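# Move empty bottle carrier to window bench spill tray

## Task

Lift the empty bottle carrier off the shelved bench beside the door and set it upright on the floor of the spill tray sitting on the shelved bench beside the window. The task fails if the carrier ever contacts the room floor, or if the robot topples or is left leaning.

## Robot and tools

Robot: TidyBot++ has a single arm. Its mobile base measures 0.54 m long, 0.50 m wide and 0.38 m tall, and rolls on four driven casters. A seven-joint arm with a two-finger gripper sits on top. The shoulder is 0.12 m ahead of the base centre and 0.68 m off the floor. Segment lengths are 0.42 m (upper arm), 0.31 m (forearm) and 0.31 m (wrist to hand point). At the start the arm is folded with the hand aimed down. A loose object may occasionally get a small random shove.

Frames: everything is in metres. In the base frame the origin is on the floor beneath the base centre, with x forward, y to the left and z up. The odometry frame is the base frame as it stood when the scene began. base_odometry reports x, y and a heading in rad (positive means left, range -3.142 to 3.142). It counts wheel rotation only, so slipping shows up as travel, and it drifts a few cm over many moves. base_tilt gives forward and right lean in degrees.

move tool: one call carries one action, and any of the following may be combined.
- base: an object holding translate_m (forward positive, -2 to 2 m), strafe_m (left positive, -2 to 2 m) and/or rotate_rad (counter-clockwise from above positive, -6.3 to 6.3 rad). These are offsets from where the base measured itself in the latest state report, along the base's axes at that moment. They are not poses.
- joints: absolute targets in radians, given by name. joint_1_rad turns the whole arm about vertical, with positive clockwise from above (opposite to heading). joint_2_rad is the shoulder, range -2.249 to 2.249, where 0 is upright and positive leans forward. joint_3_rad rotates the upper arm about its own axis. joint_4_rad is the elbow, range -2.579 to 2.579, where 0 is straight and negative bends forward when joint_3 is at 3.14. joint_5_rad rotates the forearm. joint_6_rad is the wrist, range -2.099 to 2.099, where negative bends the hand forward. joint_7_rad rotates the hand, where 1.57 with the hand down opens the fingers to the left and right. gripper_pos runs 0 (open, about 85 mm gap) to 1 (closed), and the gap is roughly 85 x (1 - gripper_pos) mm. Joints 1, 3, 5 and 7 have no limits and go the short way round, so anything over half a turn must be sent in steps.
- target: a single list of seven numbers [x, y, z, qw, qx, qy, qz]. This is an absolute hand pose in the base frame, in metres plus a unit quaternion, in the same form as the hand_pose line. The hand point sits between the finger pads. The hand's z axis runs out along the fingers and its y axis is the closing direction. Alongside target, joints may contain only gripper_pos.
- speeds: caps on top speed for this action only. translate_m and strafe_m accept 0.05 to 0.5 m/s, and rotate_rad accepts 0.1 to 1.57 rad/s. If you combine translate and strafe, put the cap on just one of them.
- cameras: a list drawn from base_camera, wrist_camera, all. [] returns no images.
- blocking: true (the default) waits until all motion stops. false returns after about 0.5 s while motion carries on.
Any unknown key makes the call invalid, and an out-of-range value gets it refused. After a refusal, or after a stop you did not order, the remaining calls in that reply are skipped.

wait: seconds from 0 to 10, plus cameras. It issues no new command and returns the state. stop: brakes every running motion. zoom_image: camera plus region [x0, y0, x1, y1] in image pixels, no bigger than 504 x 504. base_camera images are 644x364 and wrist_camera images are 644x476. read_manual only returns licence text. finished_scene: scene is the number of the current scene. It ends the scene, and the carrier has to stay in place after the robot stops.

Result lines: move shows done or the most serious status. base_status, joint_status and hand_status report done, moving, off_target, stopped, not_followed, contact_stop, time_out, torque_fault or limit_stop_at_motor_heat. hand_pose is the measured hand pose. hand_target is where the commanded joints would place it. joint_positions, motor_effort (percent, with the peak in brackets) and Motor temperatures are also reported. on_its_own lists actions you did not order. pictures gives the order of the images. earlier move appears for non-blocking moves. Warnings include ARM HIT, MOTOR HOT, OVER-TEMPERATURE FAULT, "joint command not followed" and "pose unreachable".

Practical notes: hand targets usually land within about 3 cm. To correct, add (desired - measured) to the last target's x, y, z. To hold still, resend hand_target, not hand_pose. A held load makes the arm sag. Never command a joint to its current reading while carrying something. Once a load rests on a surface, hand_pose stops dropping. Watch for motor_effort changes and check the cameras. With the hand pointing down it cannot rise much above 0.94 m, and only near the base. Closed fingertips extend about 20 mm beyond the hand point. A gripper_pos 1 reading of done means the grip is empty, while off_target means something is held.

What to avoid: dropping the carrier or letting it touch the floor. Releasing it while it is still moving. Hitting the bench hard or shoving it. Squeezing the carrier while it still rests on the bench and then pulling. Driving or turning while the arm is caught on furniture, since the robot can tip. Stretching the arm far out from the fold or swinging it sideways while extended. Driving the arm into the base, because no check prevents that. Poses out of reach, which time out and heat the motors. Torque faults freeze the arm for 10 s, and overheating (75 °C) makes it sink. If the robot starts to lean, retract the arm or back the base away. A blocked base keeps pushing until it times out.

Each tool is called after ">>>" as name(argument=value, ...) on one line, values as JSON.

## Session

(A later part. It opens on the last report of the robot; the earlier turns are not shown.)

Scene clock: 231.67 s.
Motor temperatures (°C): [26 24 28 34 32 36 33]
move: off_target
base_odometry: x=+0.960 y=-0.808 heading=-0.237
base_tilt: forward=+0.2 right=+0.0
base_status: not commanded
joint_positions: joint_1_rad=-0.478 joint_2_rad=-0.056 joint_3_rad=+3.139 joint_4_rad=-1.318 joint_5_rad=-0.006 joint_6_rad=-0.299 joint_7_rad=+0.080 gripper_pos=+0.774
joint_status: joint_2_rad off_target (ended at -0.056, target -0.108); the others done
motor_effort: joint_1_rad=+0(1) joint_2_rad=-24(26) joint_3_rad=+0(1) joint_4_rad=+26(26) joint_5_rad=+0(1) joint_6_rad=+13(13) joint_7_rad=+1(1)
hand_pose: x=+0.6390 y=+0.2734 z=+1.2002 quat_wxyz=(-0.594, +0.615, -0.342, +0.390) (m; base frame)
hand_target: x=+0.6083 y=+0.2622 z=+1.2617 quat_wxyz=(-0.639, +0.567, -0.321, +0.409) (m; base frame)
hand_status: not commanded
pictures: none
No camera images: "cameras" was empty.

>>> move(joints={"joint_1_rad": -0.492, "joint_2_rad": -0.114, "joint_3_rad": 3.14, "joint_4_rad": -1.335, "joint_5_rad": 0.035, "joint_6_rad": -0.199, "joint_7_rad": 0.02}, cameras=[])

>>> move(joints={"joint_1_rad": -0.492, "joint_2_rad": -0.119, "joint_3_rad": 3.14, "joint_4_rad": -1.36, "joint_5_rad": 0.035, "joint_6_rad": -0.18, "joint_7_rad": 0.02}, cameras=["wrist_camera"])

Scene clock: 233.70 s.
Motor temperatures (°C): [26 25 28 34 32 36 33]
move: off_target
base_odometry: x=+0.960 y=-0.808 heading=-0.237
base_tilt: forward=+0.2 right=+0.1
base_status: not commanded
joint_positions: joint_1_rad=-0.478 joint_2_rad=-0.062 joint_3_rad=+3.139 joint_4_rad=-1.344 joint_5_rad=-0.006 joint_6_rad=-0.273 joint_7_rad=+0.079 gripper_pos=+0.774
joint_status: joint_2_rad off_target (ended at -0.062, target -0.114); the others done
motor_effort: joint_1_rad=+0(1) joint_2_rad=-23(25) joint_3_rad=+0(1) joint_4_rad=+25(25) joint_5_rad=+1(2) joint_6_rad=+12(12) joint_7_rad=+1(2)
hand_pose: x=+0.6379 y=+0.2728 z=+1.1966 quat_wxyz=(-0.596, +0.613, -0.341, +0.391) (m; base frame)
hand_target: x=+0.6083 y=+0.2624 z=+1.2544 quat_wxyz=(-0.639, +0.567, -0.321, +0.409) (m; base frame)
hand_status: not commanded
pictures: none
No camera images: "cameras" was empty.

Scene clock: 234.30 s.
Motor temperatures (°C): [26 25 28 34 32 36 33]
move: off_target
base_odometry: x=+0.960 y=-0.808 heading=-0.237
base_tilt: forward=+0.1 right=+0.0
base_status: not commanded
joint_positions: joint_1_rad=-0.478 joint_2_rad=-0.072 joint_3_rad=+3.139 joint_4_rad=-1.363 joint_5_rad=-0.006 joint_6_rad=-0.250 joint_7_rad=+0.079 gripper_pos=+0.774
joint_status: joint_2_rad off_target (ended at -0.072, target -0.119); the others done
motor_effort: joint_1_rad=-1(1) joint_2_rad=-22(24) joint_3_rad=+0(1) joint_4_rad=+24(25) joint_5_rad=+1(2) joint_6_rad=+11(12) joint_7_rad=+1(1)
hand_pose: x=+0.6351 y=+0.2713 z=+1.1975 quat_wxyz=(-0.600, +0.609, -0.338, +0.394) (m; base frame)
hand_target: x=+0.6082 y=+0.2626 z=+1.2479 quat_wxyz=(-0.639, +0.568, -0.321, +0.408) (m; base frame)
hand_status: not commanded
pictures: wrist_camera
camera_calibration:
wrist_camera: T_world_to_cam=[[0.0745162, -0.0315608, -0.99672, 1.15807], [-0.494775, 0.866629, -0.0644316, 0.204446], [0.86582, 0.497954, 0.0489624, -0.602246], [0, 0, 0, 1]] pos_world=[0.536297, 0.159261, 1.19693]

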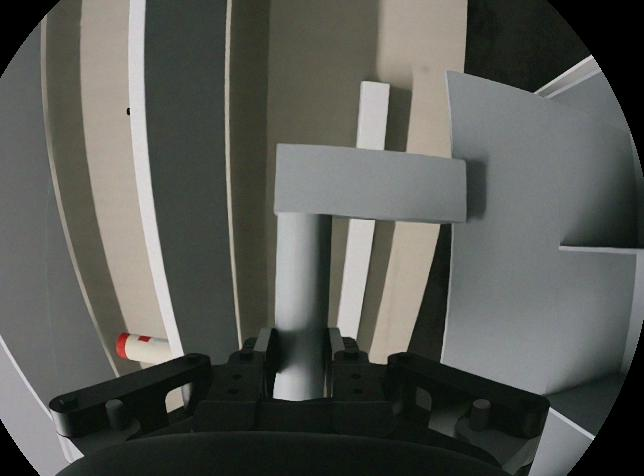

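>>> zoom_image(camera="wrist_camera", region=[420, 20, 644, 200])

>>> zoom_image(camera="wrist_camera", region=[420, 340, 644, 476])

Scaled by 2.250.

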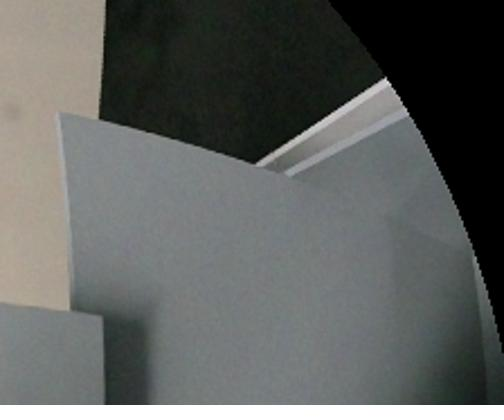

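Scaled by 2.250.

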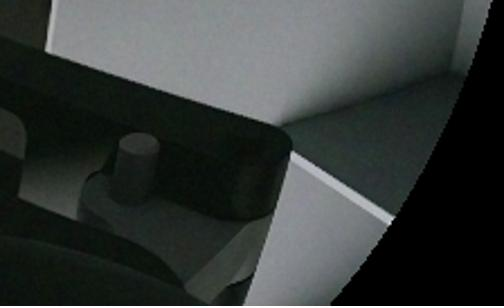

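>>> move(joints={"joint_1_rad": -0.492, "joint_2_rad": -0.119, "joint_3_rad": 3.14, "joint_4_rad": -1.375, "joint_5_rad": 0.035, "joint_6_rad": -0.195, "joint_7_rad": 0.02}, cameras=["wrist_camera"])

Scene clock: 243.17 s.
Motor temperatures (°C): [26 25 28 34 32 36 33]
move: off_target
base_odometry: x=+0.960 y=-0.808 heading=-0.237
base_tilt: forward=+0.1 right=+0.1
base_status: not commanded
joint_positions: joint_1_rad=-0.478 joint_2_rad=-0.077 joint_3_rad=+3.139 joint_4_rad=-1.369 joint_5_rad=-0.006 joint_6_rad=-0.250 joint_7_rad=+0.078 gripper_pos=+0.774
joint_status: joint_2_rad off_target (ended at -0.077, target -0.119); the others done
motor_effort: joint_1_rad=-1(2) joint_2_rad=-21(23) joint_3_rad=-1(2) joint_4_rad=+23(24) joint_5_rad=+0(2) joint_6_rad=+10(11) joint_7_rad=+1(2)
hand_pose: x=+0.6332 y=+0.2703 z=+1.1969 quat_wxyz=(-0.600, +0.609, -0.339, +0.394) (m; base frame)
hand_target: x=+0.6107 y=+0.2638 z=+1.2341 quat_wxyz=(-0.630, +0.577, -0.327, +0.403) (m; base frame)
hand_status: not commanded
pictures: wrist_camera
camera_calibration:
wrist_camera: T_world_to_cam=[[0.073537, -0.0311908, -0.996805, 1.15819], [-0.494908, 0.866612, -0.0636278, 0.20341], [0.865828, 0.498006, 0.0482915, -0.599241], [0, 0, 0, 1]] pos_world=[0.53434, 0.158273, 1.19637]

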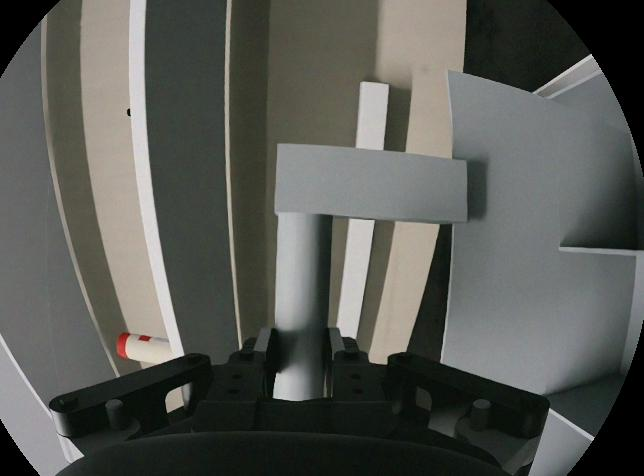

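>>> move(joints={"gripper_pos": 0.7}, cameras=["wrist_camera"])

Scene clock: 247.07 s.
Motor temperatures (°C): [26 25 28 34 32 36 33]
move: done
base_odometry: x=+0.960 y=-0.808 heading=-0.237
base_tilt: forward=+0.1 right=+0.1
base_status: not commanded
joint_positions: joint_1_rad=-0.478 joint_2_rad=-0.078 joint_3_rad=+3.139 joint_4_rad=-1.380 joint_5_rad=-0.006 joint_6_rad=-0.249 joint_7_rad=+0.078 gripper_pos=+0.700
joint_status: all done
motor_effort: joint_1_rad=-1(1) joint_2_rad=-21(24) joint_3_rad=+0(1) joint_4_rad=+23(25) joint_5_rad=+0(1) joint_6_rad=+9(12) joint_7_rad=+1(2)
hand_pose: x=+0.6336 y=+0.2707 z=+1.1911 quat_wxyz=(-0.597, +0.612, -0.340, +0.392) (m; base frame)
hand_target: x=+0.6107 y=+0.2638 z=+1.2341 quat_wxyz=(-0.630, +0.577, -0.327, +0.403) (m; base frame)
hand_status: not commanded
pictures: wrist_camera
camera_calibration:
wrist_camera: T_world_to_cam=[[0.0654606, -0.0353905, -0.997227, 1.15912], [-0.495673, 0.866201, -0.0632778, 0.203071], [0.866039, 0.498441, 0.0391599, -0.58892], [0, 0, 0, 1]] pos_world=[0.534807, 0.158663, 1.19182]

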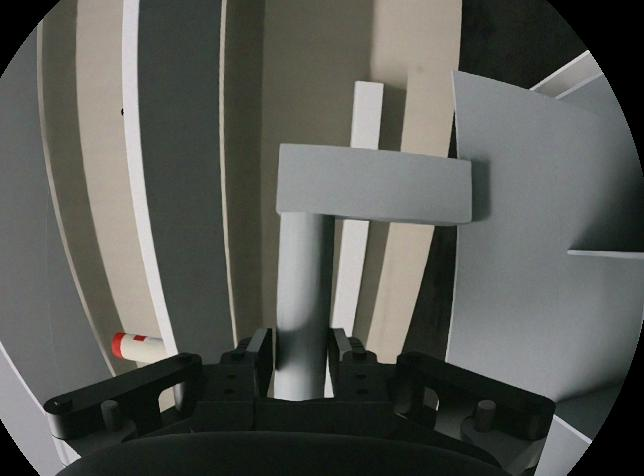

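>>> zoom_image(camera="wrist_camera", region=[220, 130, 500, 410])

Scaled by 1.800.

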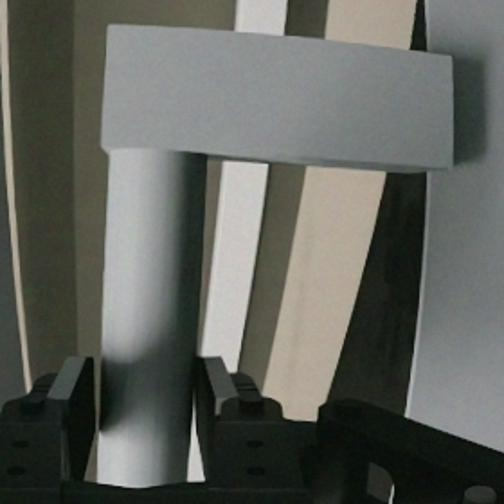

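>>> zoom_image(camera="wrist_camera", region=[250, 310, 360, 410])

Scaled by 4.582.

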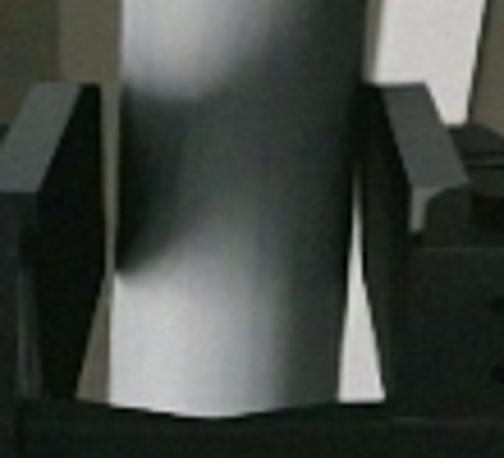

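>>> move(joints={"gripper_pos": 0.65}, cameras=["wrist_camera"])

>>> zoom_image(camera="wrist_camera", region=[250, 310, 360, 410])

Scene clock: 260.20 s.
Motor temperatures (°C): [26 25 28 34 32 36 33]
move: done
base_odometry: x=+0.960 y=-0.808 heading=-0.237
base_tilt: forward=+0.1 right=+0.1
base_status: not commanded
joint_positions: joint_1_rad=-0.478 joint_2_rad=-0.082 joint_3_rad=+3.139 joint_4_rad=-1.382 joint_5_rad=-0.006 joint_6_rad=-0.246 joint_7_rad=+0.078 gripper_pos=+0.650
joint_status: all done
motor_effort: joint_1_rad=-1(1) joint_2_rad=-21(23) joint_3_rad=+0(0) joint_4_rad=+22(25) joint_5_rad=+0(1) joint_6_rad=+9(12) joint_7_rad=+1(1)
hand_pose: x=+0.6318 y=+0.2698 z=+1.1932 quat_wxyz=(-0.599, +0.610, -0.339, +0.393) (m; base frame)
hand_target: x=+0.6107 y=+0.2638 z=+1.2341 quat_wxyz=(-0.630, +0.577, -0.327, +0.403) (m; base frame)
hand_status: not commanded
pictures: wrist_camera
camera_calibration:
wrist_camera: T_world_to_cam=[[0.0701299, -0.0329613, -0.996993, 1.15747], [-0.49536, 0.866365, -0.0634869, 0.203139], [0.865852, 0.498323, 0.0444303, -0.593152], [0, 0, 0, 1]] pos_world=[0.533035, 0.157741, 1.19324]

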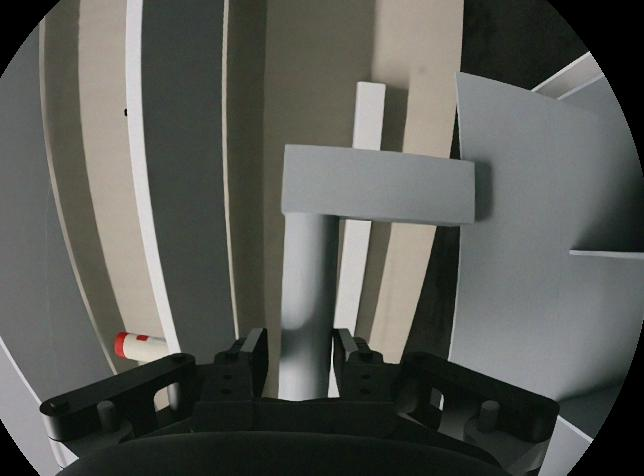

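Scaled by 4.582.

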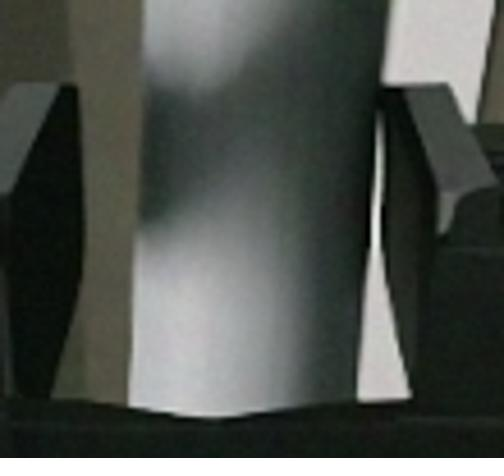

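>>> move(joints={"joint_1_rad": -0.492, "joint_2_rad": -0.127, "joint_3_rad": 3.14, "joint_4_rad": -1.41, "joint_5_rad": 0.035, "joint_6_rad": -0.167, "joint_7_rad": 0.02}, cameras=["wrist_camera"])

>>> zoom_image(camera="wrist_camera", region=[250, 310, 360, 410])

Scene clock: 264.57 s.
Motor temperatures (°C): [26 25 28 34 32 36 33]
move: done
base_odometry: x=+0.960 y=-0.808 heading=-0.237
base_tilt: forward=+0.2 right=+0.0
base_status: not commanded
joint_positions: joint_1_rad=-0.478 joint_2_rad=-0.092 joint_3_rad=+3.139 joint_4_rad=-1.405 joint_5_rad=-0.006 joint_6_rad=-0.219 joint_7_rad=+0.078 gripper_pos=+0.650
joint_status: all done
motor_effort: joint_1_rad=+0(1) joint_2_rad=-20(22) joint_3_rad=+0(0) joint_4_rad=+23(23) joint_5_rad=+0(1) joint_6_rad=+9(10) joint_7_rad=+1(1)
hand_pose: x=+0.6291 y=+0.2683 z=+1.1933 quat_wxyz=(-0.603, +0.606, -0.337, +0.395) (m; base frame)
hand_target: x=+0.6098 y=+0.2637 z=+1.2260 quat_wxyz=(-0.631, +0.577, -0.326, +0.403) (m; base frame)
hand_status: not commanded
pictures: wrist_camera
camera_calibration:
wrist_camera: T_world_to_cam=[[0.0826591, -0.0264117, -0.996228, 1.14717], [-0.494421, 0.866863, -0.0640051, 0.202958], [0.865283, 0.497847, 0.0585956, -0.606454], [0, 0, 0, 1]] pos_world=[0.530277, 0.156283, 1.19137]

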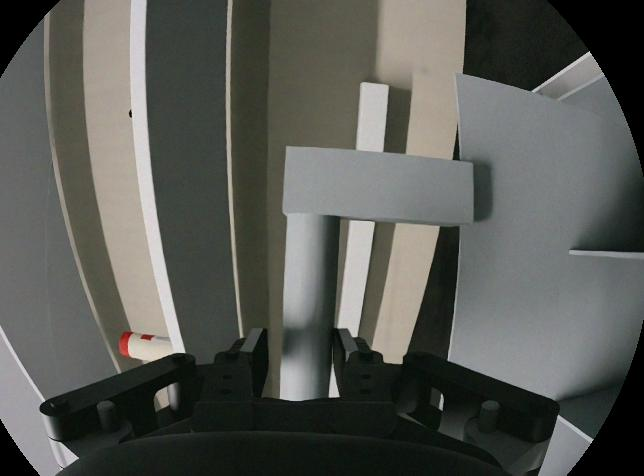

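Scaled by 4.582.

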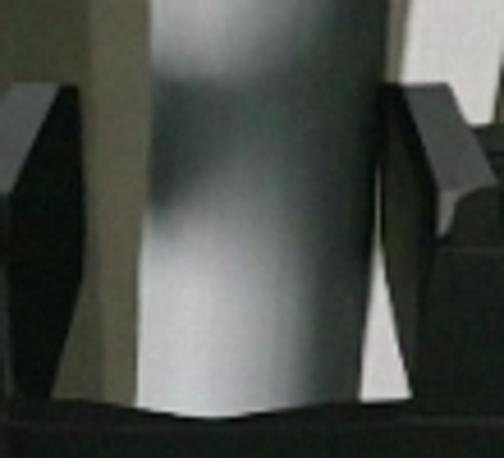

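>>> move(joints={"joint_1_rad": -0.492, "joint_2_rad": -0.127, "joint_3_rad": 3.14, "joint_4_rad": -1.41, "joint_5_rad": 0.035, "joint_6_rad": -0.235, "joint_7_rad": 0.02}, cameras=["wrist_camera"])

>>> zoom_image(camera="wrist_camera", region=[250, 310, 360, 410])

Scene clock: 269.17 s.
Motor temperatures (°C): [26 25 28 34 32 36 33]
move: done
base_odometry: x=+0.960 y=-0.808 heading=-0.237
base_tilt: forward=+0.1 right=+0.0
base_status: not commanded
joint_positions: joint_1_rad=-0.478 joint_2_rad=-0.100 joint_3_rad=+3.139 joint_4_rad=-1.404 joint_5_rad=-0.006 joint_6_rad=-0.245 joint_7_rad=+0.078 gripper_pos=+0.650
joint_status: all done
motor_effort: joint_1_rad=+0(1) joint_2_rad=-19(21) joint_3_rad=+0(1) joint_4_rad=+21(23) joint_5_rad=+0(1) joint_6_rad=+8(9) joint_7_rad=+0(1)
hand_pose: x=+0.6256 y=+0.2666 z=+1.1901 quat_wxyz=(-0.598, +0.611, -0.340, +0.392) (m; base frame)
hand_target: x=+0.6118 y=+0.2639 z=+1.2049 quat_wxyz=(-0.611, +0.599, -0.339, +0.391) (m; base frame)
hand_status: not commanded
pictures: wrist_camera
camera_calibration:
wrist_camera: T_world_to_cam=[[0.0670868, -0.0346004, -0.997147, 1.15725], [-0.495545, 0.866265, -0.0633985, 0.202691], [0.865988, 0.498384, 0.0409689, -0.581964], [0, 0, 0, 1]] pos_world=[0.52678, 0.154499, 1.19064]

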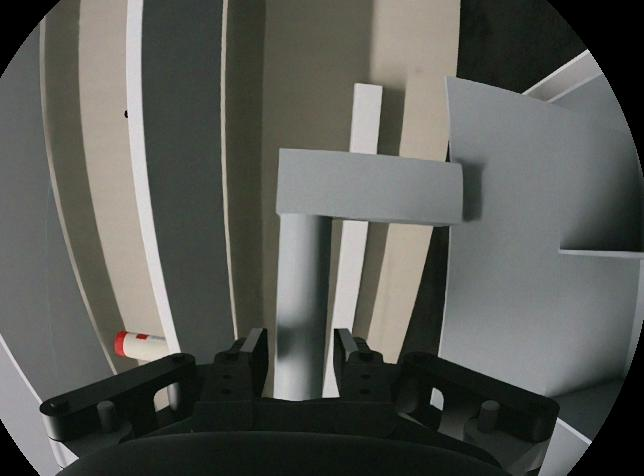

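Scaled by 4.582.

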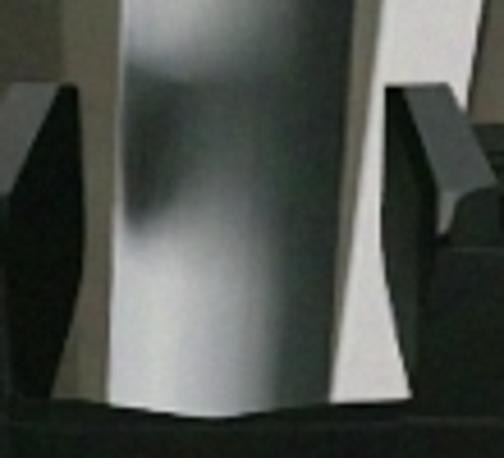

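>>> move(joints={"gripper_pos": 0.3}, cameras=["wrist_camera"])

Scene clock: 274.07 s.
Motor temperatures (°C): [26 25 28 34 32 36 33]
move: done
base_odometry: x=+0.960 y=-0.808 heading=-0.237
base_tilt: forward=+0.1 right=+0.1
base_status: not commanded
joint_positions: joint_1_rad=-0.478 joint_2_rad=-0.100 joint_3_rad=+3.139 joint_4_rad=-1.404 joint_5_rad=-0.006 joint_6_rad=-0.245 joint_7_rad=+0.078 gripper_pos=+0.300
joint_status: all done
motor_effort: joint_1_rad=+0(1) joint_2_rad=-18(19) joint_3_rad=+0(0) joint_4_rad=+22(22) joint_5_rad=+0(1) joint_6_rad=+8(9) joint_7_rad=+1(1)
hand_pose: x=+0.6256 y=+0.2666 z=+1.1901 quat_wxyz=(-0.598, +0.611, -0.340, +0.392) (m; base frame)
hand_target: x=+0.6118 y=+0.2639 z=+1.2049 quat_wxyz=(-0.611, +0.599, -0.339, +0.391) (m; base frame)
hand_status: not commanded
pictures: wrist_camera
camera_calibration:
wrist_camera: T_world_to_cam=[[0.0670868, -0.0346004, -0.997147, 1.15725], [-0.495545, 0.866265, -0.0633985, 0.202691], [0.865988, 0.498384, 0.0409689, -0.581964], [0, 0, 0, 1]] pos_world=[0.52678, 0.154499, 1.19064]

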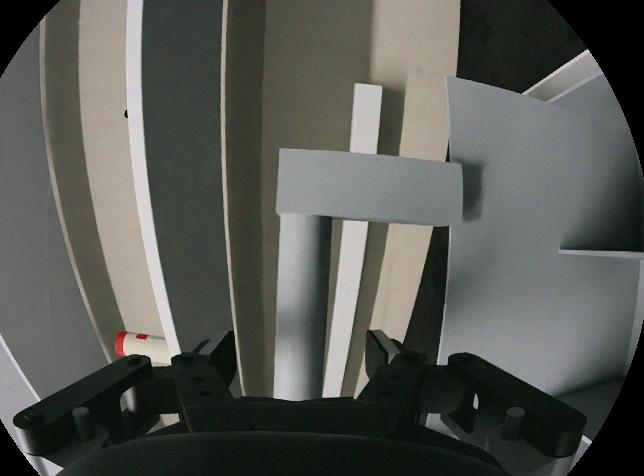

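>>> move(base={"translate_m": -0.266, "strafe_m": -0.138}, speeds={"translate_m": 0.2}, cameras=["wrist_camera"])

Scene clock: 277.57 s.
Motor temperatures (°C): [26 25 28 34 32 36 33]
move: done
base_odometry: x=+0.669 y=-0.879 heading=-0.237
base_tilt: forward=+0.2 right=+0.1
base_status: done
joint_positions: joint_1_rad=-0.480 joint_2_rad=-0.114 joint_3_rad=+3.139 joint_4_rad=-1.404 joint_5_rad=-0.006 joint_6_rad=-0.245 joint_7_rad=+0.078 gripper_pos=+0.300
joint_status: not commanded
motor_effort: joint_1_rad=-1(2) joint_2_rad=-17(23) joint_3_rad=+0(2) joint_4_rad=+21(23) joint_5_rad=+0(1) joint_6_rad=+8(10) joint_7_rad=+1(1)
hand_pose: x=+0.6190 y=+0.2641 z=+1.1979 quat_wxyz=(-0.602, +0.607, -0.337, +0.394) (m; base frame)
hand_target: x=+0.6118 y=+0.2639 z=+1.2049 quat_wxyz=(-0.611, +0.599, -0.339, +0.391) (m; base frame)
hand_status: not commanded
pictures: wrist_camera
camera_calibration:
wrist_camera: T_world_to_cam=[[0.0792325, -0.0281675, -0.996458, 1.15533], [-0.496072, 0.865925, -0.0639224, 0.203111], [0.864659, 0.49938, 0.0546363, -0.591128], [0, 0, 0, 1]] pos_world=[0.520341, 0.151861, 1.19652]

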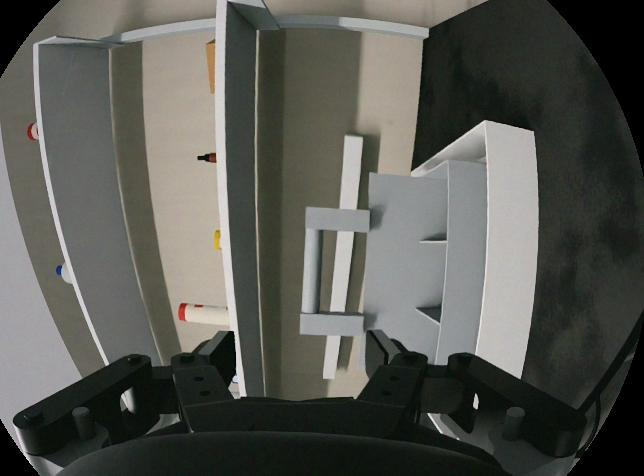

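>>> zoom_image(camera="wrist_camera", region=[290, 90, 560, 430])

Scaled by 1.482.

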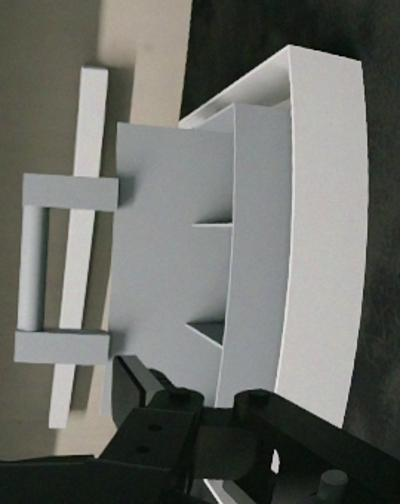

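>>> finished_scene(scene=2)

The scene is finished: the task was done.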